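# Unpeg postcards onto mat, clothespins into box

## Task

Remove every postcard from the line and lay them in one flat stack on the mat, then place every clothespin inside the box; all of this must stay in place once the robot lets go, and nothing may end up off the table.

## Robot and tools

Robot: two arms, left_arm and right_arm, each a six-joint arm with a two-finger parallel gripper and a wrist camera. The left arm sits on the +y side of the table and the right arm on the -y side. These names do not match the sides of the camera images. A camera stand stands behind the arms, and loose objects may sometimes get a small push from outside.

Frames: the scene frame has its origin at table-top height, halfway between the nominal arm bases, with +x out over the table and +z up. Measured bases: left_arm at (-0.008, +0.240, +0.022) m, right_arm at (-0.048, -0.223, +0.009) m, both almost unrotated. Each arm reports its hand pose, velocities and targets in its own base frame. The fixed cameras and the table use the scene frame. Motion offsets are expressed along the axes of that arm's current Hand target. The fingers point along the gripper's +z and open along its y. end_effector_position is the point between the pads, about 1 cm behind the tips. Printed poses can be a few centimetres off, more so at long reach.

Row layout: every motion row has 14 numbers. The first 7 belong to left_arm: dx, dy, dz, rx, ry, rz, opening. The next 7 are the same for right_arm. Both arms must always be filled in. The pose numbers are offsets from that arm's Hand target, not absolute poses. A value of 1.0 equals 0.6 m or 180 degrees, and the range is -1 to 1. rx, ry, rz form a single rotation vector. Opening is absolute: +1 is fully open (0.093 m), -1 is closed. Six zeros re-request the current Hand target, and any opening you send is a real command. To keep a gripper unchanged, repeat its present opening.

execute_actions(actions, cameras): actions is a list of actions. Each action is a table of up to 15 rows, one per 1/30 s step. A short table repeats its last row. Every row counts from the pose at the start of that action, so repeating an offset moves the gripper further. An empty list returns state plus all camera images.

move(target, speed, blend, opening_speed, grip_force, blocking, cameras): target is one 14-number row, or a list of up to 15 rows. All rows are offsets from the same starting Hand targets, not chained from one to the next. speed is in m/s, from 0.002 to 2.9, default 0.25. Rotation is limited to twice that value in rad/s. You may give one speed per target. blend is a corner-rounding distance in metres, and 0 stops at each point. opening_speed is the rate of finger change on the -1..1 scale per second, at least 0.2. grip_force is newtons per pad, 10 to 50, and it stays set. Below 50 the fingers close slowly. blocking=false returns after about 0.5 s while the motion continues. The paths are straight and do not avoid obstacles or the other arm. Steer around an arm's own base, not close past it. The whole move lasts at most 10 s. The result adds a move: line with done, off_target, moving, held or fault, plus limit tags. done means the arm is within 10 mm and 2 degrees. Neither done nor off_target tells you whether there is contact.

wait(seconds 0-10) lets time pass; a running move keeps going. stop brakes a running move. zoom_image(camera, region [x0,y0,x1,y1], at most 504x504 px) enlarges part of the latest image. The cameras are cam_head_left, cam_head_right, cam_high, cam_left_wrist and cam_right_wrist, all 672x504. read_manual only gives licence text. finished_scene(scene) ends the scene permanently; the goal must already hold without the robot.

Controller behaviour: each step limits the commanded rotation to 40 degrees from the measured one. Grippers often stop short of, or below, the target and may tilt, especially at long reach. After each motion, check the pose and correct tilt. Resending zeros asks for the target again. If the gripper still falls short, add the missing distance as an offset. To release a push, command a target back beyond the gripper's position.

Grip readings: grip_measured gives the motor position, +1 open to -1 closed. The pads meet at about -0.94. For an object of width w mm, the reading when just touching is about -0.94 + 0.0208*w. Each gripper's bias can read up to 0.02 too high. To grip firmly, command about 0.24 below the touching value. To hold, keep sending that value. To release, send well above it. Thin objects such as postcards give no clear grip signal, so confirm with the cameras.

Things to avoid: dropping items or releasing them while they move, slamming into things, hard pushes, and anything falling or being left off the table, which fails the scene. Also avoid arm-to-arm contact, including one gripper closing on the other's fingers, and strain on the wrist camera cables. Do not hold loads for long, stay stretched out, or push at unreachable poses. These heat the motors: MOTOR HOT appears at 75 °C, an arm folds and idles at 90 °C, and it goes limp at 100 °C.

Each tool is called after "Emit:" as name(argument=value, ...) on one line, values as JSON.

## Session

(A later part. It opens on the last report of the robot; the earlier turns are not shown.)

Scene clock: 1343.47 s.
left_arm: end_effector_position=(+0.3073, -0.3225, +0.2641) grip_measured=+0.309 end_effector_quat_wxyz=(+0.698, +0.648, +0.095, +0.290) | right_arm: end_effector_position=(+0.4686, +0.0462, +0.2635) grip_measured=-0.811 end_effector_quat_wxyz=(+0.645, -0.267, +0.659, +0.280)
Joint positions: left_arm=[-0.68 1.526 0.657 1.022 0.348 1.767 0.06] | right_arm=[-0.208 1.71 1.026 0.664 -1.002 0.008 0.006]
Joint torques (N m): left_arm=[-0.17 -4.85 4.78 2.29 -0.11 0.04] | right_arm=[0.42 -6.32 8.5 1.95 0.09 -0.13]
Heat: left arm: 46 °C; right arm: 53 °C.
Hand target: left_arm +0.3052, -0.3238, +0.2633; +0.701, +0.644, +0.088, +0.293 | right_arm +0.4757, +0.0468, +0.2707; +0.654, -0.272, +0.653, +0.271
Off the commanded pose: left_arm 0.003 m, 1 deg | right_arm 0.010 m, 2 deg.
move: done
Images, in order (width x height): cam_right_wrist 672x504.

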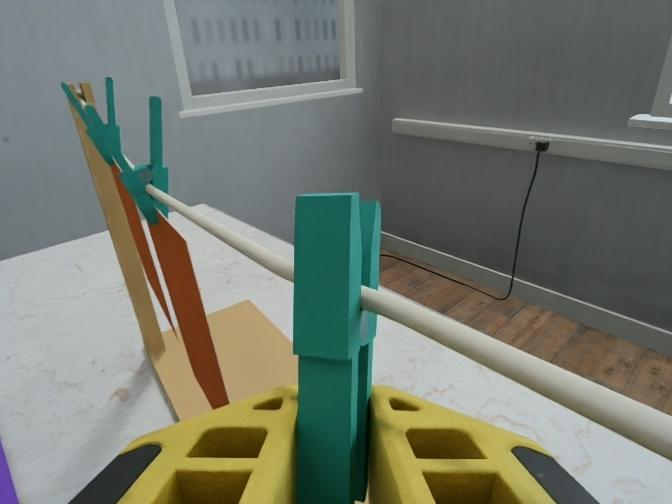

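Emit:
move(target=[0,0,0,0,0,0,0.31,0.1,0,-0.01,0,0,0,-1], cameras=["cam_right_wrist","cam_high"], speed=0.08)

Scene clock: 1349.33 s.
left_arm: end_effector_position=(+0.3073, -0.3225, +0.2641) grip_measured=+0.309 end_effector_quat_wxyz=(+0.698, +0.648, +0.095, +0.290) | right_arm: end_effector_position=(+0.4709, +0.0456, +0.2131) grip_measured=-0.831 end_effector_quat_wxyz=(+0.650, -0.271, +0.654, +0.275)
Joint positions: left_arm=[-0.68 1.526 0.657 1.022 0.348 1.767 0.06] | right_arm=[-0.208 1.828 0.928 0.894 -1.001 0.002 0.005]
Joint torques (N m): left_arm=[-0.16 -4.85 4.78 2.29 -0.12 0.04] | right_arm=[-0.65 -6.98 5.08 2.18 -0.09 -0.09]
Heat: left arm: 46 °C; right arm: 53 °C.
Hand target: left_arm +0.3052, -0.3238, +0.2633; +0.701, +0.644, +0.088, +0.293 | right_arm +0.4716, +0.0425, +0.2109; +0.654, -0.272, +0.652, +0.271
Off the commanded pose: left_arm 0.003 m, 1 deg | right_arm 0.004 m, 1 deg.
move: done
Images, in order (width x height): cam_high 672x504, cam_right_wrist 672x504.

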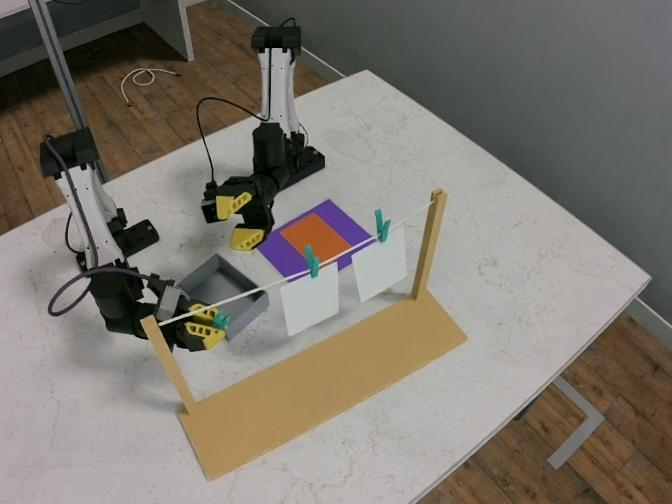

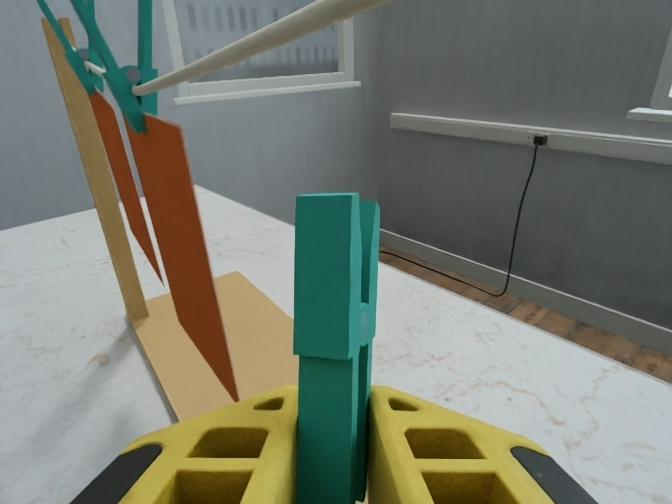

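Emit:
move(target=[[0.131,0.12,-0.408,0,0,0,0.31,0,0.177,-0.177,0,0,0,-1],[0.131,0.12,-0.408,0,0,0,0.31,0.052,0.358,-0.1687,0.115,0.407,0.089,-1]], blend=[0.03,0], cameras=["all"])

Scene clock: 1381.87 s.
left_arm: end_effector_position=(+0.2302, -0.0724, +0.3153) grip_measured=+0.309 end_effector_quat_wxyz=(+0.699, +0.645, +0.120, +0.286) | right_arm: end_effector_position=(+0.2438, +0.1198, +0.1725) grip_measured=-0.832 end_effector_quat_wxyz=(+0.125, -0.180, +0.975, +0.026)
Joint positions: left_arm=[0.451 0.988 0.348 1.499 1.386 0.924 0.06] | right_arm=[0.469 1.345 1.249 -1.219 0.02 0.103 0.005]
Joint torques (N m): left_arm=[0.51 -0.73 4.11 1.47 -0.51 -0.06] | right_arm=[0.34 -3.45 7.94 0.88 0.06 0.03]
Heat: left arm: 46 °C; right arm: 52 °C.
Hand target: left_arm +0.2249, -0.0742, +0.3143; +0.701, +0.644, +0.088, +0.293 | right_arm +0.2481, +0.1224, +0.1790; +0.133, -0.178, +0.975, +0.025
Off the commanded pose: left_arm 0.006 m, 4 deg | right_arm 0.008 m, 1 deg.
joint sent to its limit (left arm) — joint 4 (wrist pitch), upper limit. The joint targets still meet the commanded pose.
move: off_target (left_arm)

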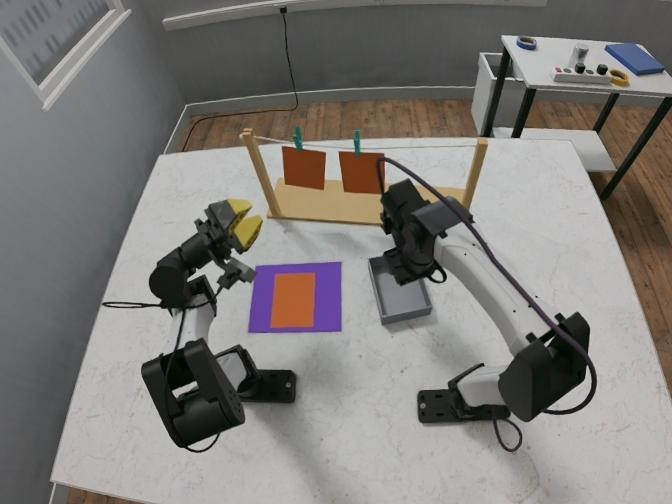

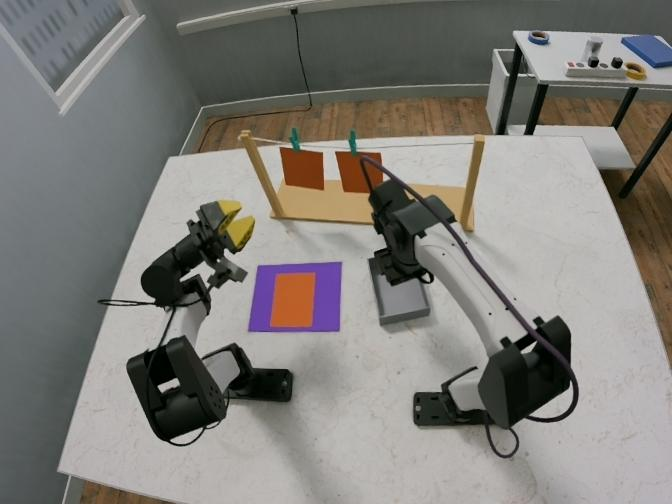

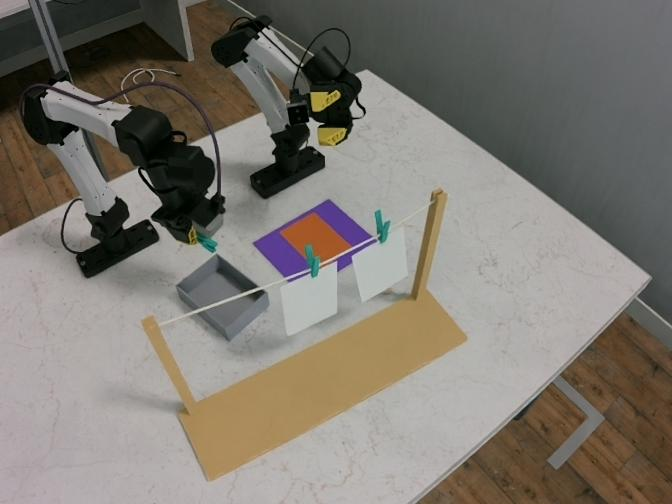

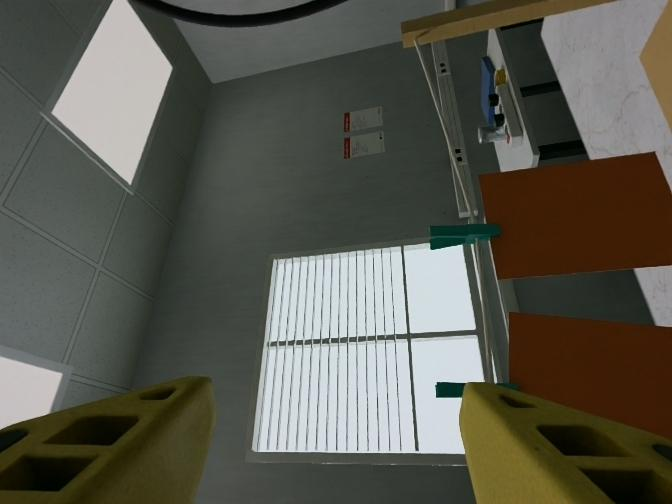

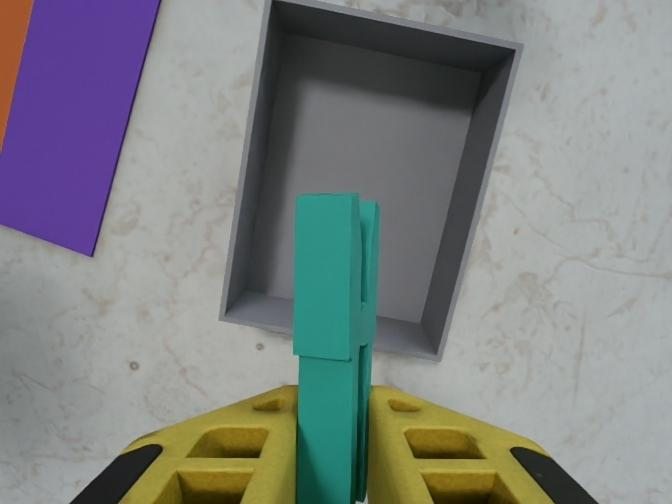

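Emit:
move(target=[0,0,0,0,0,0,0.31,0.033,-0.027,0.255,0,0,0,-1], cameras=["cam_right_wrist"], speed=0.2)

Emit:
move(target=[0,0,0,0,0,0,0.31,0,0,0,0,0,0,0.1], opening_speed=0.7)

Emit:
move(target=[0,0,0,0,0,0,0.31,0,0,-0.25,0,0,0,0.1], cameras=["all"])

Scene clock: 1397.83 s.
left_arm: end_effector_position=(+0.2302, -0.0724, +0.3153) grip_measured=+0.309 end_effector_quat_wxyz=(+0.699, +0.645, +0.120, +0.286) | right_arm: end_effector_position=(+0.2719, +0.1149, +0.0289) grip_measured=-0.832 end_effector_quat_wxyz=(+0.132, -0.177, +0.975, +0.021)
Joint positions: left_arm=[0.451 0.988 0.348 1.499 1.386 0.924 0.06] | right_arm=[0.41 1.519 0.808 -0.592 0.018 0.048 0.005]
Joint torques (N m): left_arm=[0.51 -0.72 4.12 1.47 -0.51 -0.05] | right_arm=[-0.65 -4.15 5.03 1.12 -0.14 -0.11]
Heat: left arm: 45 °C; right arm: 53 °C.
Hand target: left_arm +0.2249, -0.0742, +0.3143; +0.701, +0.644, +0.088, +0.293 | right_arm +0.2743, +0.1155, +0.0263; +0.133, -0.178, +0.975, +0.026
Off the commanded pose: left_arm 0.006 m, 4 deg | right_arm 0.004 m, 0 deg.
joint sent to its limit (left arm) — joint 4 (wrist pitch), upper limit. The joint targets still meet the commanded pose.
move: off_target (left_arm)
Images, in order (width x height): cam_right_wrist 672x504.

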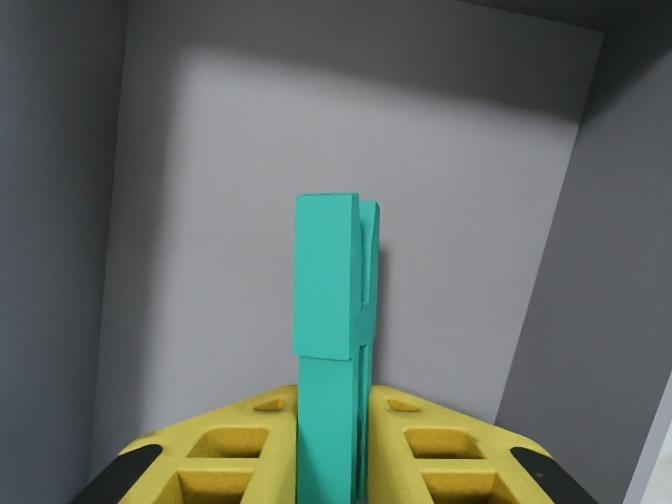

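Scene clock: 1399.63 s.
left_arm: end_effector_position=(+0.2302, -0.0724, +0.3153) grip_measured=+0.309 end_effector_quat_wxyz=(+0.699, +0.645, +0.120, +0.286) | right_arm: end_effector_position=(+0.2723, +0.1155, +0.0291) grip_measured=+0.098 end_effector_quat_wxyz=(+0.133, -0.178, +0.975, +0.023)
Joint positions: left_arm=[0.451 0.988 0.348 1.499 1.386 0.924 0.06] | right_arm=[0.41 1.519 0.808 -0.59 0.016 0.048 0.05]
Joint torques (N m): left_arm=[0.51 -0.73 4.11 1.47 -0.51 -0.05] | right_arm=[-0.66 -4.18 5.01 1.14 -0.13 -0.12]
Heat: left arm: 45 °C; right arm: 53 °C.
Hand target: left_arm +0.2249, -0.0742, +0.3143; +0.701, +0.644, +0.088, +0.293 | right_arm +0.2743, +0.1155, +0.0263; +0.133, -0.178, +0.975, +0.026
Off the commanded pose: left_arm 0.006 m, 4 deg | right_arm 0.003 m, 0 deg.
joint sent to its limit (left arm) — joint 4 (wrist pitch), upper limit. The joint targets still meet the commanded pose.
move: off_target (left_arm)

Scene clock: 1401.13 s.
left_arm: end_effector_position=(+0.2302, -0.0724, +0.3153) grip_measured=+0.309 end_effector_quat_wxyz=(+0.699, +0.645, +0.120, +0.286) | right_arm: end_effector_position=(+0.2345, +0.0990, +0.1626) grip_measured=+0.098 end_effector_quat_wxyz=(+0.122, -0.178, +0.976, +0.020)
Joint positions: left_arm=[0.451 0.988 0.348 1.499 1.386 0.924 0.06] | right_arm=[0.41 1.281 1.164 -1.206 0.016 0.048 0.05]
Joint torques (N m): left_arm=[0.51 -0.73 4.11 1.47 -0.51 -0.05] | right_arm=[-0.18 -4.27 7.43 0.86 -0.11 -0.05]
Heat: left arm: 45 °C; right arm: 53 °C.
Hand target: left_arm +0.2249, -0.0742, +0.3143; +0.701, +0.644, +0.088, +0.293 | right_arm +0.2368, +0.1009, +0.1708; +0.133, -0.178, +0.975, +0.026
Off the commanded pose: left_arm 0.006 m, 4 deg | right_arm 0.009 m, 1 deg.
joint sent to its limit (left arm) — joint 4 (wrist pitch), upper limit. The joint targets still meet the commanded pose.
move: off_target (left_arm)

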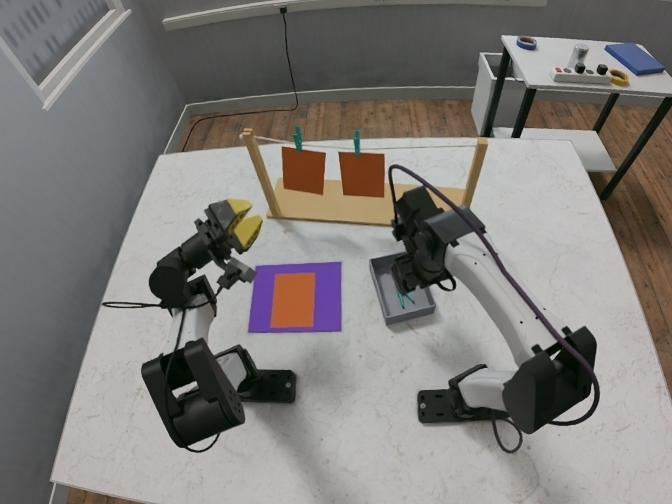

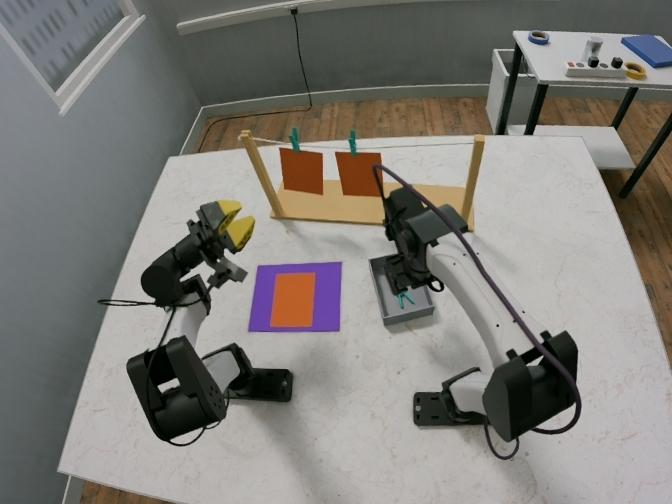

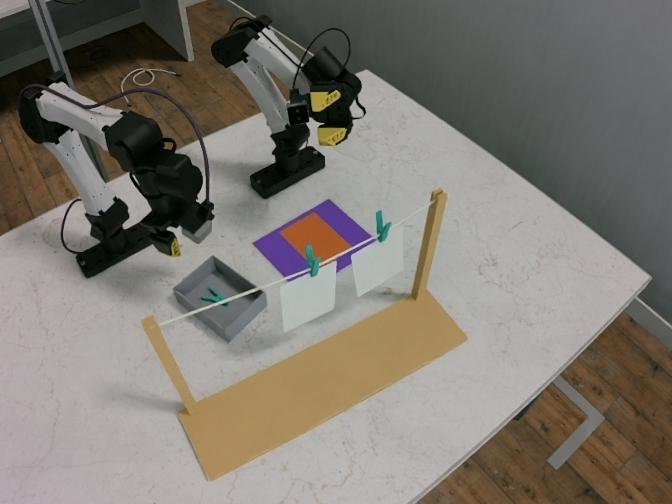

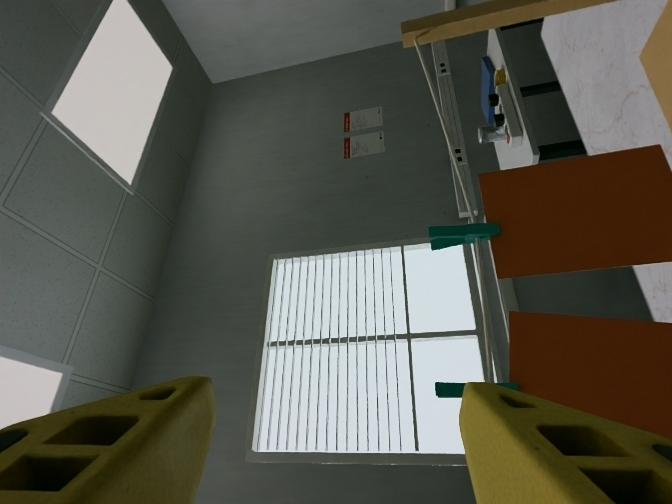

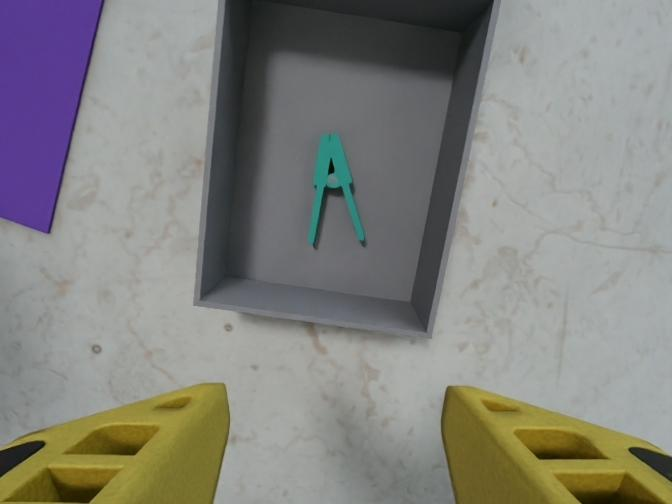

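Emit:
move(target=[[0,0,0,0,0,0,0.31,0.083,-0.267,-0.074,0,0,0,0.1],[0.102,-0.43,-0.04,-0.186,0.325,-0.497,0.3,-0.021,-0.327,0.16,0.099,-0.409,0.074,0.3]], blend=[0.03,0], cameras=["all"])

Scene clock: 1448.37 s.
left_arm: end_effector_position=(+0.3312, -0.0202, +0.0634) grip_measured=+0.302 end_effector_quat_wxyz=(+0.620, +0.008, +0.784, +0.004) | right_arm: end_effector_position=(+0.3273, -0.0646, +0.0448) grip_measured=+0.298 end_effector_quat_wxyz=(+0.596, +0.009, +0.803, +0.029)
Joint positions: left_arm=[-0.116 1.793 0.055 1.504 -0.109 -0.01 0.06] | right_arm=[-0.402 1.838 0.109 1.407 -0.419 -0.074 0.06]
Joint torques (N m): left_arm=[-0.38 -3.55 3.37 2.82 -0.27 -0.06] | right_arm=[0.43 -3.71 3.28 4.14 -0.1 0.1]
Heat: left arm: 44 °C; right arm: 53 °C.
Hand target: left_arm +0.3393, -0.0211, +0.0799; +0.708, +0.001, +0.707, +0.001 | right_arm +0.3414, -0.0691, +0.0812; +0.707, +0.000, +0.707, +0.000
Off the commanded pose: left_arm 0.018 m, 13 deg | right_arm 0.039 m, 17 deg.
joint sent to its limit (left arm) — joint 4 (wrist pitch), upper limit. The joint targets are off in orientation, not in position.
joint sent to its limit (right arm) — joint 4 (wrist pitch), upper limit. The joint targets are off in orientation, not in position.
move: off_target (left_arm, right_arm); target 2's new opening was sent with right_arm's hand 0.039 m and 17 deg from that target

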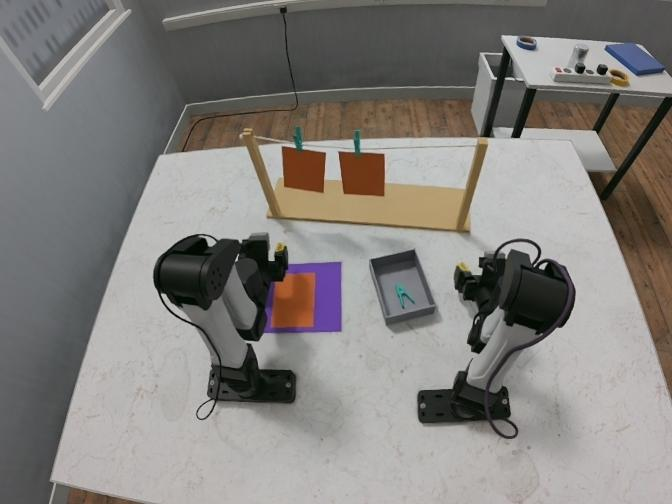

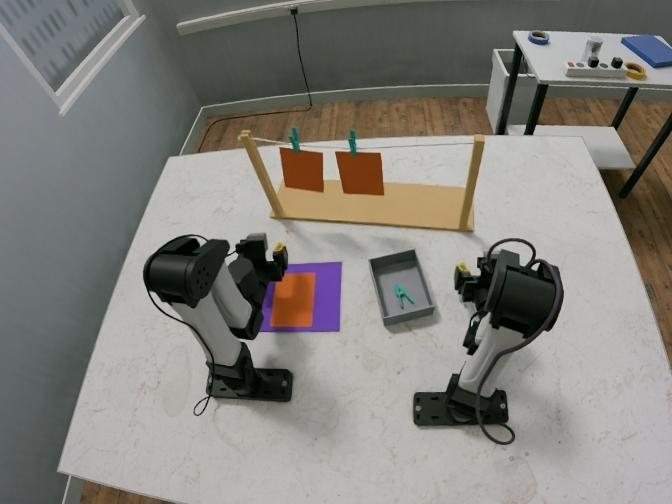

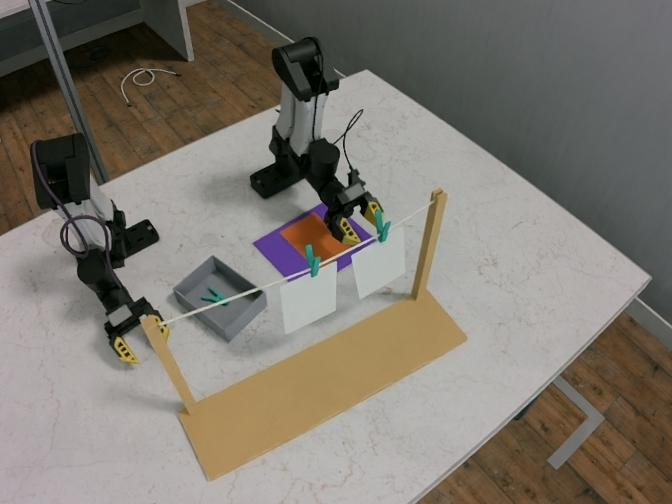

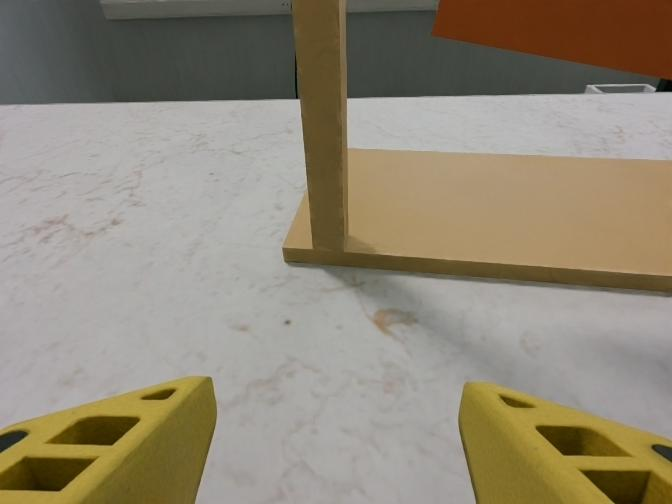

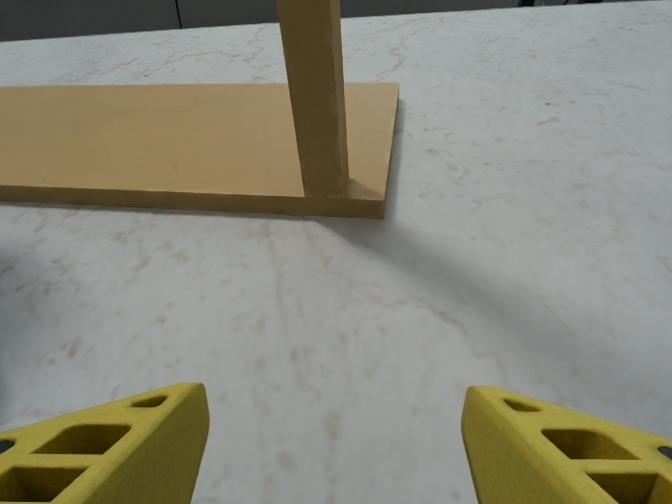

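Emit:
move(target=[0.025,0.009,0.277,0,0,0,0.3,0.025,0.01,0.265,0,0,0,0.3], cameras=["cam_left_wrist","cam_right_wrist"], speed=0.2)

Scene clock: 1461.30 s.
left_arm: end_effector_position=(+0.5003, -0.0169, +0.0533) grip_measured=+0.302 end_effector_quat_wxyz=(+0.688, -0.002, +0.726, +0.000) | right_arm: end_effector_position=(+0.4927, -0.0631, +0.0360) grip_measured=+0.298 end_effector_quat_wxyz=(+0.657, +0.003, +0.754, +0.006)
Joint positions: left_arm=[-0.052 2.299 0.74 1.504 -0.055 -0.005 0.06] | right_arm=[-0.194 2.285 0.738 1.407 -0.197 -0.015 0.06]
Joint torques (N m): left_arm=[0.81 -7.66 4.42 2.61 0 0.09] | right_arm=[0.25 -7.62 4.38 3.86 0 0.1]
Heat: left arm: 46 °C; right arm: 57 °C.
Hand target: left_arm +0.5055, -0.0158, +0.0651; +0.708, +0.001, +0.707, +0.001 | right_arm +0.5005, -0.0632, +0.0664; +0.707, +0.000, +0.707, +0.000
Off the commanded pose: left_arm 0.013 m, 3 deg | right_arm 0.031 m, 8 deg.
move: off_target (left_arm, right_arm)
Images, in order (width x height): cam_left_wrist 672x504, cam_right_wrist 672x504.

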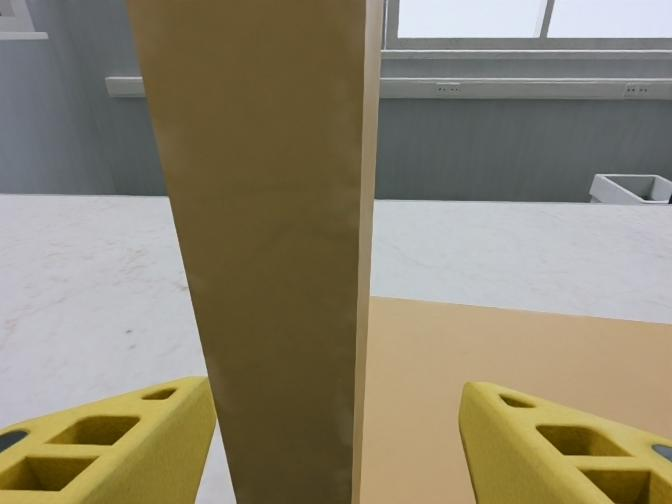

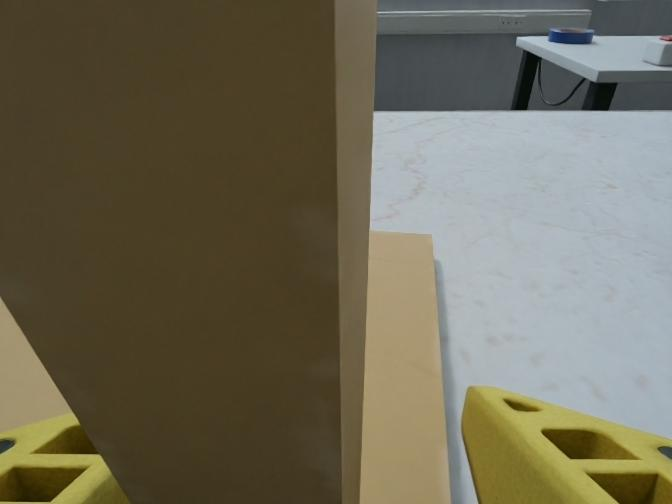

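Emit:
move(target=[[0,0.015,0,0,0,0,0.3,0,0.022,0,0,0,0,0.3],[0,0.015,0,0,0,0,-0.7,0,0.022,0,0,0,0,-0.7]], cameras=["cam_left_wrist","cam_right_wrist"], opening_speed=0.5)

Scene clock: 1469.93 s.
left_arm: end_effector_position=(+0.5006, -0.0115, +0.0533) grip_measured=-0.634 end_effector_quat_wxyz=(+0.688, +0.005, +0.726, -0.009) | right_arm: end_effector_position=(+0.4947, -0.0564, +0.0357) grip_measured=-0.656 end_effector_quat_wxyz=(+0.656, +0.009, +0.754, -0.008)
Joint positions: left_arm=[-0.024 2.299 0.74 1.504 -0.003 -0.006 0.015] | right_arm=[-0.158 2.285 0.738 1.407 -0.132 -0.019 0.014]
Joint torques (N m): left_arm=[0.62 -7.71 4.33 2.62 -0.31 0.1] | right_arm=[0.51 -7.87 3.7 3.93 -0.32 0.11]
Heat: left arm: 47 °C; right arm: 61 °C.
Hand target: left_arm +0.5055, -0.0069, +0.0651; +0.708, +0.001, +0.707, +0.001 | right_arm +0.5005, -0.0500, +0.0664; +0.707, +0.000, +0.707, +0.000
Off the commanded pose: left_arm 0.014 m, 3 deg | right_arm 0.032 m, 8 deg.
move: off_target (left_arm, right_arm); target 2's new opening was sent with right_arm's hand 0.031 m and 8 deg from that target
Images, in order (width x height): cam_left_wrist 672x504, cam_right_wrist 672x504.

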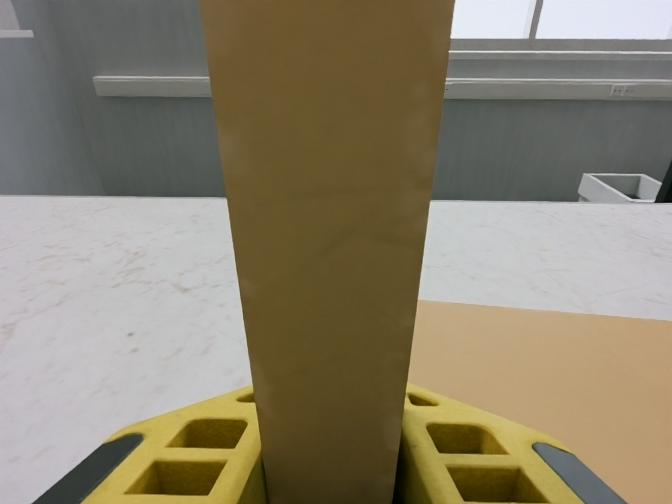

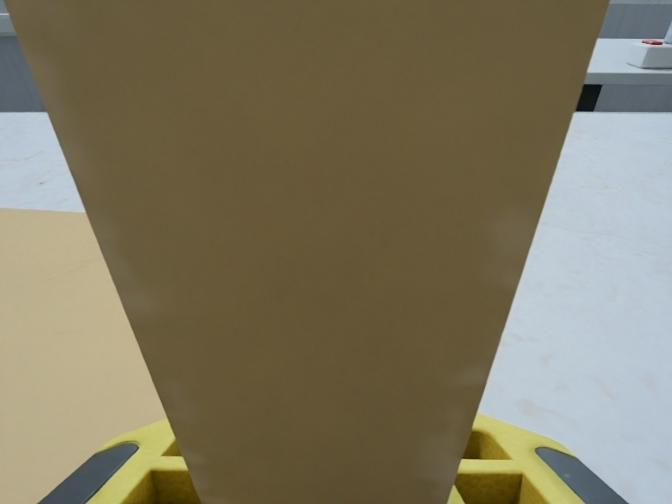

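Emit:
move(target=[0,0,-0.15,0,0,0,-0.8,0,0,-0.135,0,0,0,-0.8], cameras=["cam_head_left","cam_left_wrist","cam_right_wrist"], speed=0.08)

Scene clock: 1476.83 s.
left_arm: end_effector_position=(+0.4219, -0.0099, +0.0584) grip_measured=-0.652 end_effector_quat_wxyz=(+0.649, +0.005, +0.760, -0.011) | right_arm: end_effector_position=(+0.4223, -0.0528, +0.0401) grip_measured=-0.674 end_effector_quat_wxyz=(+0.625, +0.007, +0.780, -0.003)
Joint positions: left_arm=[-0.024 2.066 0.403 1.506 -0.001 -0.011 0.014] | right_arm=[-0.193 2.092 0.437 1.431 -0.174 -0.035 0.013]
Joint torques (N m): left_arm=[0.05 -6.53 0.17 2.81 -0.35 0.11] | right_arm=[-0.58 -7.09 0.14 3.94 -0.44 0.06]
Heat: left arm: 47 °C; right arm: 64 °C.
Hand target: left_arm +0.4156, -0.0069, +0.0650; +0.708, +0.001, +0.707, +0.001 | right_arm +0.4194, -0.0499, +0.0663; +0.707, +0.000, +0.707, +0.000
Off the commanded pose: left_arm 0.010 m, 9 deg | right_arm 0.027 m, 13 deg.
joint sent to its limit (left arm) — joint 4 (wrist pitch), upper limit. The joint targets are off in orientation, not in position.
joint sent to its limit (right arm) — joint 4 (wrist pitch), upper limit. The joint targets are off in orientation, not in position.
move: off_target (left_arm, right_arm)
Images, in order (width x height): cam_head_left 672x504, cam_left_wrist 672x504, cam_right_wrist 672x504.

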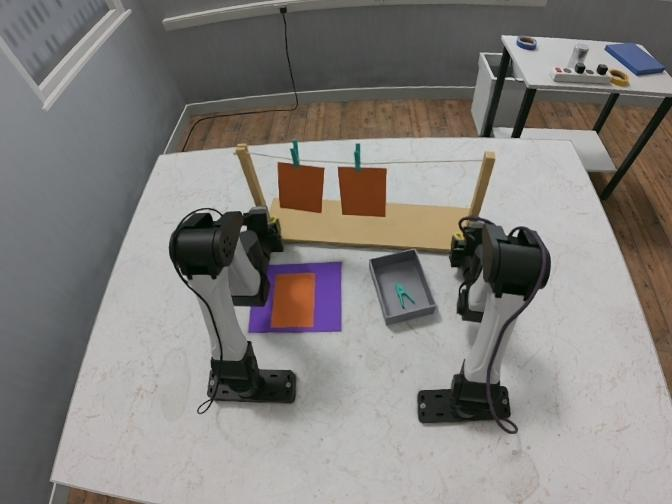

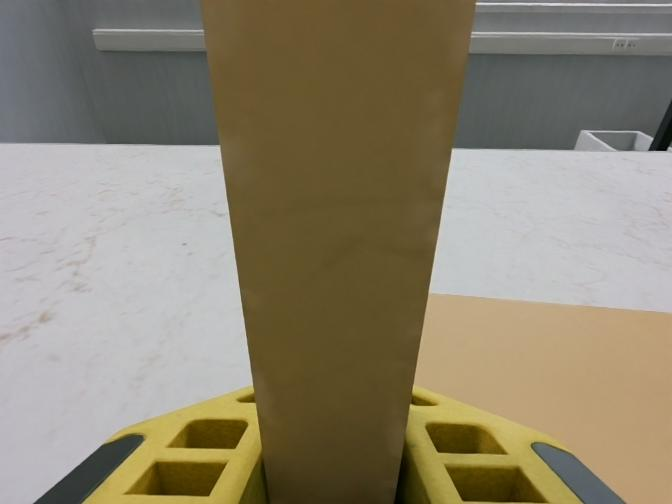

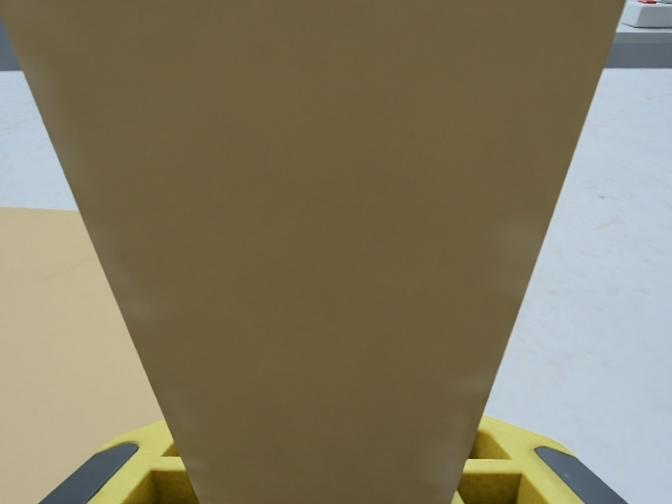

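Emit:
move(target=[[0,0,0,0,0,0,0.3,0,0,0,0,0,0,0.3],[-0.083,0,-0.25,0,0,0,0.3,-0.05,0,-0.217,0,0,0,0.3],[-0.55,-0.083,-0.275,0.428,0.118,0.184,0.31,-0.195,0.167,-0.167,-0.366,0.0346,-0.0225,-0.5],[-0.502,-0.322,-0.063,0.428,0.118,0.184,0.31,-0.195,0.232,-0.022,-0.366,0.0346,-0.0225,-0.5]], blend=[0,0.04,0.03,0], cameras=["all"])

Scene clock: 1506.97 s.
left_arm: end_effector_position=(+0.3761, -0.2016, +0.3629) grip_measured=+0.308 end_effector_quat_wxyz=(+0.394, +0.615, +0.635, -0.252) | right_arm: end_effector_position=(+0.4063, +0.0828, +0.1826) grip_measured=-0.498 end_effector_quat_wxyz=(+0.553, -0.400, +0.635, +0.361)
Joint positions: left_arm=[-0.19 1.959 2.423 -1.493 0.853 1.096 0.06] | right_arm=[-0.202 1.742 0.945 0.283 -1.31 -0.483 0.021]
Joint torques (N m): left_arm=[0.29 -7.2 6.69 1.09 0.31 0.06] | right_arm=[1.13 -7.17 5.12 1.91 -0.41 0]
Heat: left arm: 46 °C; right arm: 63 °C.
Hand target: left_arm +0.3772, -0.2007, +0.3656; +0.396, +0.618, +0.634, -0.245 | right_arm +0.4063, +0.0893, +0.1833; +0.556, -0.408, +0.628, +0.360
Off the commanded pose: left_arm 0.003 m, 1 deg | right_arm 0.007 m, 1 deg.
move: done; blend cut to 0 m at target 3; target 3's new opening was sent with left_arm's hand 0.004 m and 21 deg from that target

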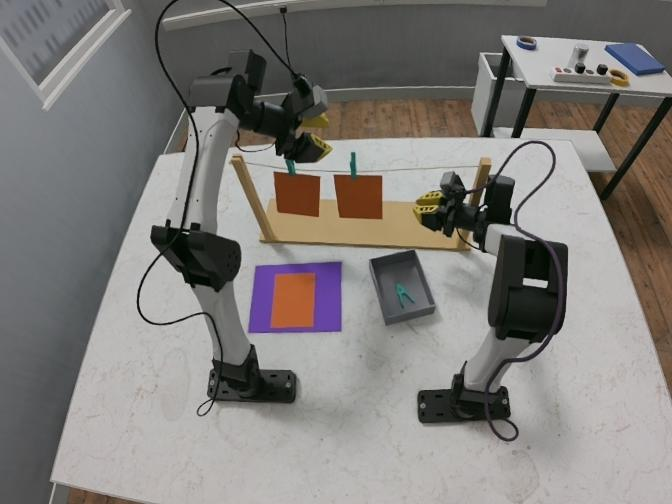

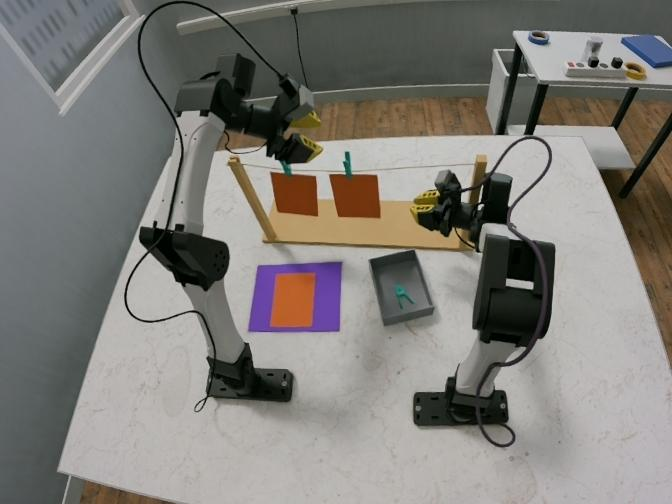

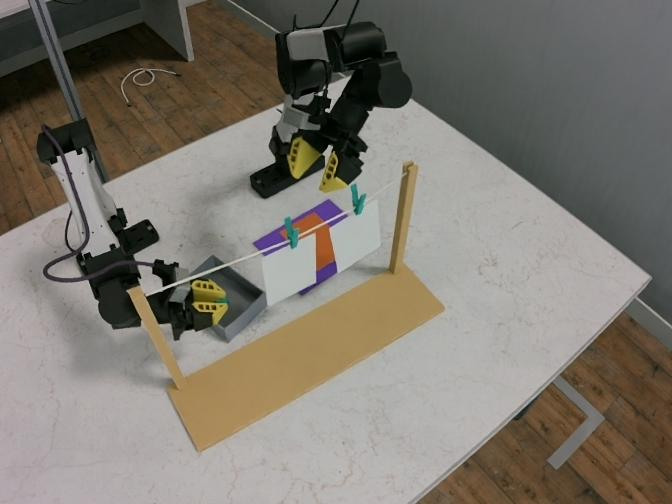

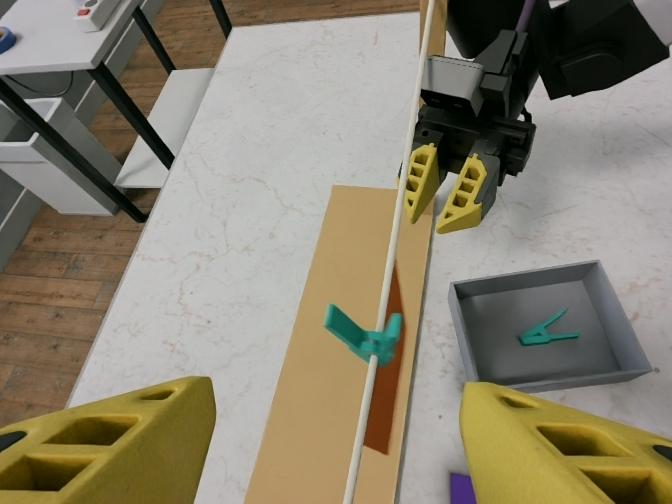

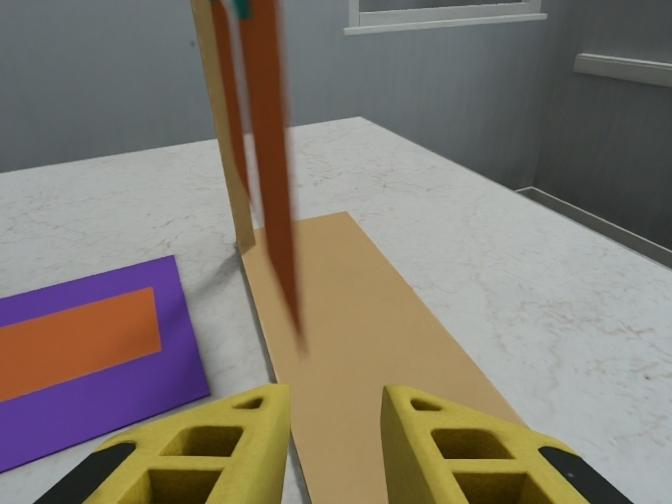

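Emit:
move(target=[[0,0,0,0,0,0,0.31,0.028,0.034,0.03,0,0,0,-0.5],[0,0,0,0,0,0,0.31,0.028,0.034,0.148,0,0,0,-0.5]], blend=[0.01,0], cameras=["cam_right_wrist"], speed=0.15)

Scene clock: 1525.70 s.
left_arm: end_effector_position=(+0.3761, -0.2016, +0.3629) grip_measured=+0.308 end_effector_quat_wxyz=(+0.394, +0.615, +0.635, -0.252) | right_arm: end_effector_position=(+0.4153, +0.1749, +0.1497) grip_measured=-0.498 end_effector_quat_wxyz=(+0.546, -0.405, +0.635, +0.367)
Joint positions: left_arm=[-0.19 1.959 2.423 -1.493 0.853 1.096 0.06] | right_arm=[0.063 1.858 0.862 0.705 -1.078 -0.233 0.021]
Joint torques (N m): left_arm=[0.28 -7.19 6.69 1.09 0.31 0.06] | right_arm=[0.1 -6.74 7.06 2.07 -0.22 0]
Heat: left arm: 46 °C; right arm: 56 °C.
Hand target: left_arm +0.3772, -0.2008, +0.3656; +0.396, +0.618, +0.634, -0.245 | right_arm +0.4228, +0.1762, +0.1557; +0.556, -0.408, +0.628, +0.360
Off the commanded pose: left_arm 0.003 m, 1 deg | right_arm 0.010 m, 2 deg.
move: done
Images, in order (width x height): cam_right_wrist 672x504.

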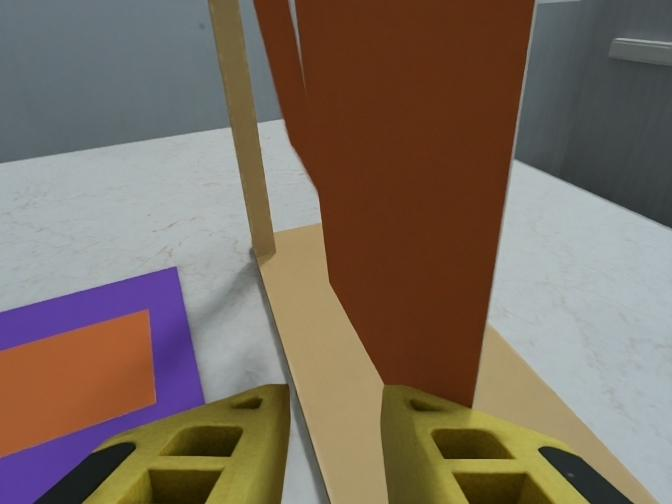

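Emit:
move(target=[0,0,0,0,0,0,0.31,0,-0.025,-0.12,0,0,0,0], cameras=["cam_right_wrist"])

Emit:
wait(seconds=1, cameras=["cam_right_wrist"])

Scene clock: 1532.27 s.
left_arm: end_effector_position=(+0.3761, -0.2016, +0.3629) grip_measured=+0.308 end_effector_quat_wxyz=(+0.394, +0.615, +0.635, -0.252) | right_arm: end_effector_position=(+0.4072, +0.1042, +0.1476) grip_measured=-0.002 end_effector_quat_wxyz=(+0.544, -0.393, +0.644, +0.368)
Joint positions: left_arm=[-0.19 1.959 2.423 -1.493 0.853 1.096 0.06] | right_arm=[-0.14 1.82 0.862 0.502 -1.253 -0.389 0.045]
Joint torques (N m): left_arm=[0.28 -7.19 6.69 1.09 0.31 0.06] | right_arm=[-0.14 -10.26 6.38 1.54 -0.54 -0.18]
Heat: left arm: 47 °C; right arm: 55 °C.
Hand target: left_arm +0.3772, -0.2008, +0.3656; +0.396, +0.618, +0.634, -0.245 | right_arm +0.4073, +0.1048, +0.1645; +0.556, -0.408, +0.628, +0.360
Off the commanded pose: left_arm 0.003 m, 1 deg | right_arm 0.017 m, 3 deg.
move: off_target (right_arm)
Images, in order (width x height): cam_right_wrist 672x504.

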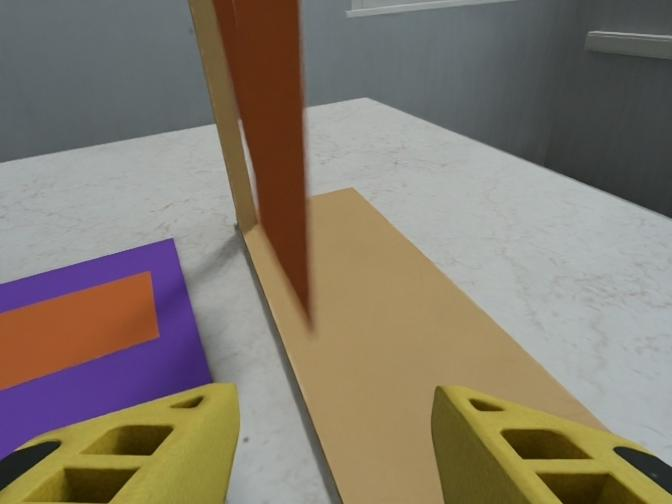

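Scene clock: 1533.27 s.
left_arm: end_effector_position=(+0.3761, -0.2016, +0.3629) grip_measured=+0.308 end_effector_quat_wxyz=(+0.394, +0.615, +0.635, -0.252) | right_arm: end_effector_position=(+0.4071, +0.1042, +0.1476) grip_measured=-0.002 end_effector_quat_wxyz=(+0.544, -0.393, +0.643, +0.368)
Joint positions: left_arm=[-0.19 1.959 2.423 -1.493 0.853 1.096 0.06] | right_arm=[-0.14 1.82 0.862 0.502 -1.254 -0.389 0.045]
Joint torques (N m): left_arm=[0.28 -7.19 6.69 1.09 0.31 0.06] | right_arm=[-0.16 -10.24 6.38 1.57 -0.54 -0.17]
Heat: left arm: 47 °C; right arm: 54 °C.
Hand target: left_arm +0.3772, -0.2008, +0.3656; +0.396, +0.618, +0.634, -0.245 | right_arm +0.4073, +0.1048, +0.1645; +0.556, -0.408, +0.628, +0.360
Tool commands: left_gripper/opening=+0.31 right_gripper/opening=+0.0
Off the commanded pose: left_arm 0.003 m, 1 deg | right_arm 0.017 m, 3 deg.
wait: 1.00 s; at rest by 0.17 s
Images, in order (width x height): cam_right_wrist 672x504.

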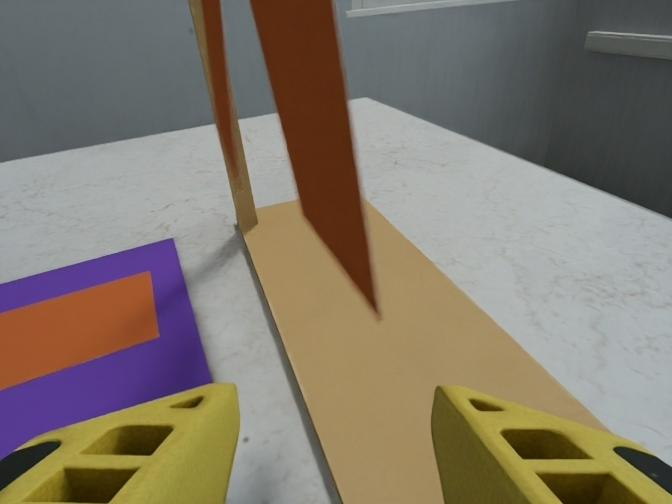

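Emit:
wait(seconds=0.2, cameras=["cam_right_wrist","cam_head_left","cam_left_wrist"])

Scene clock: 1558.40 s.
left_arm: end_effector_position=(+0.3761, -0.2016, +0.3629) grip_measured=+0.308 end_effector_quat_wxyz=(+0.394, +0.615, +0.635, -0.252) | right_arm: end_effector_position=(+0.4071, +0.1042, +0.1476) grip_measured=-0.002 end_effector_quat_wxyz=(+0.544, -0.393, +0.643, +0.368)
Joint positions: left_arm=[-0.19 1.959 2.423 -1.493 0.853 1.096 0.06] | right_arm=[-0.14 1.82 0.862 0.502 -1.254 -0.389 0.045]
Joint torques (N m): left_arm=[0.28 -7.19 6.69 1.09 0.31 0.06] | right_arm=[-0.14 -10.26 6.39 1.56 -0.55 -0.16]
Heat: left arm: 48 °C; right arm: 50 °C.
Hand target: left_arm +0.3772, -0.2008, +0.3656; +0.396, +0.618, +0.634, -0.245 | right_arm +0.4073, +0.1048, +0.1645; +0.556, -0.408, +0.628, +0.360
Tool commands: left_gripper/opening=+0.31 right_gripper/opening=+0.0
Off the commanded pose: left_arm 0.003 m, 1 deg | right_arm 0.017 m, 3 deg.
wait: 0.20 s; at rest from the start
Images, in order (width x height): cam_head_left 672x504, cam_left_wrist 672x504, cam_right_wrist 672x504.

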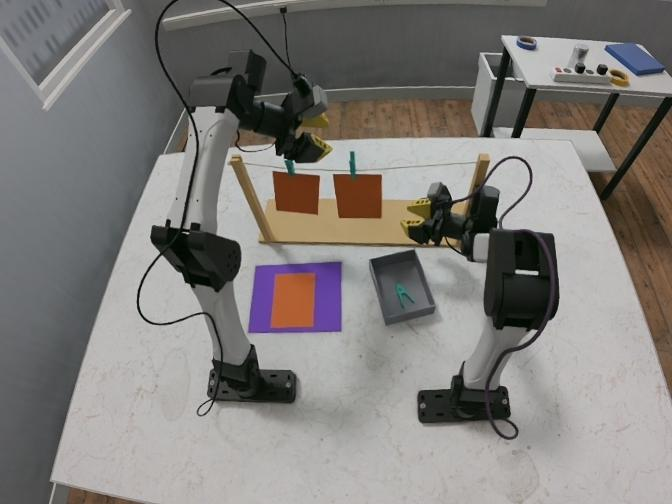

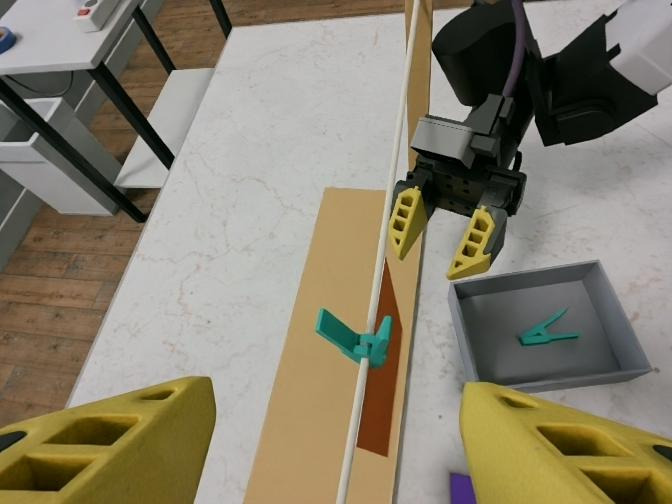

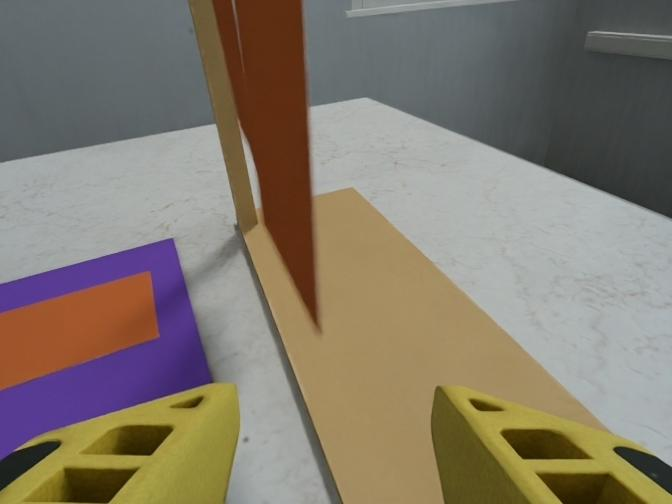

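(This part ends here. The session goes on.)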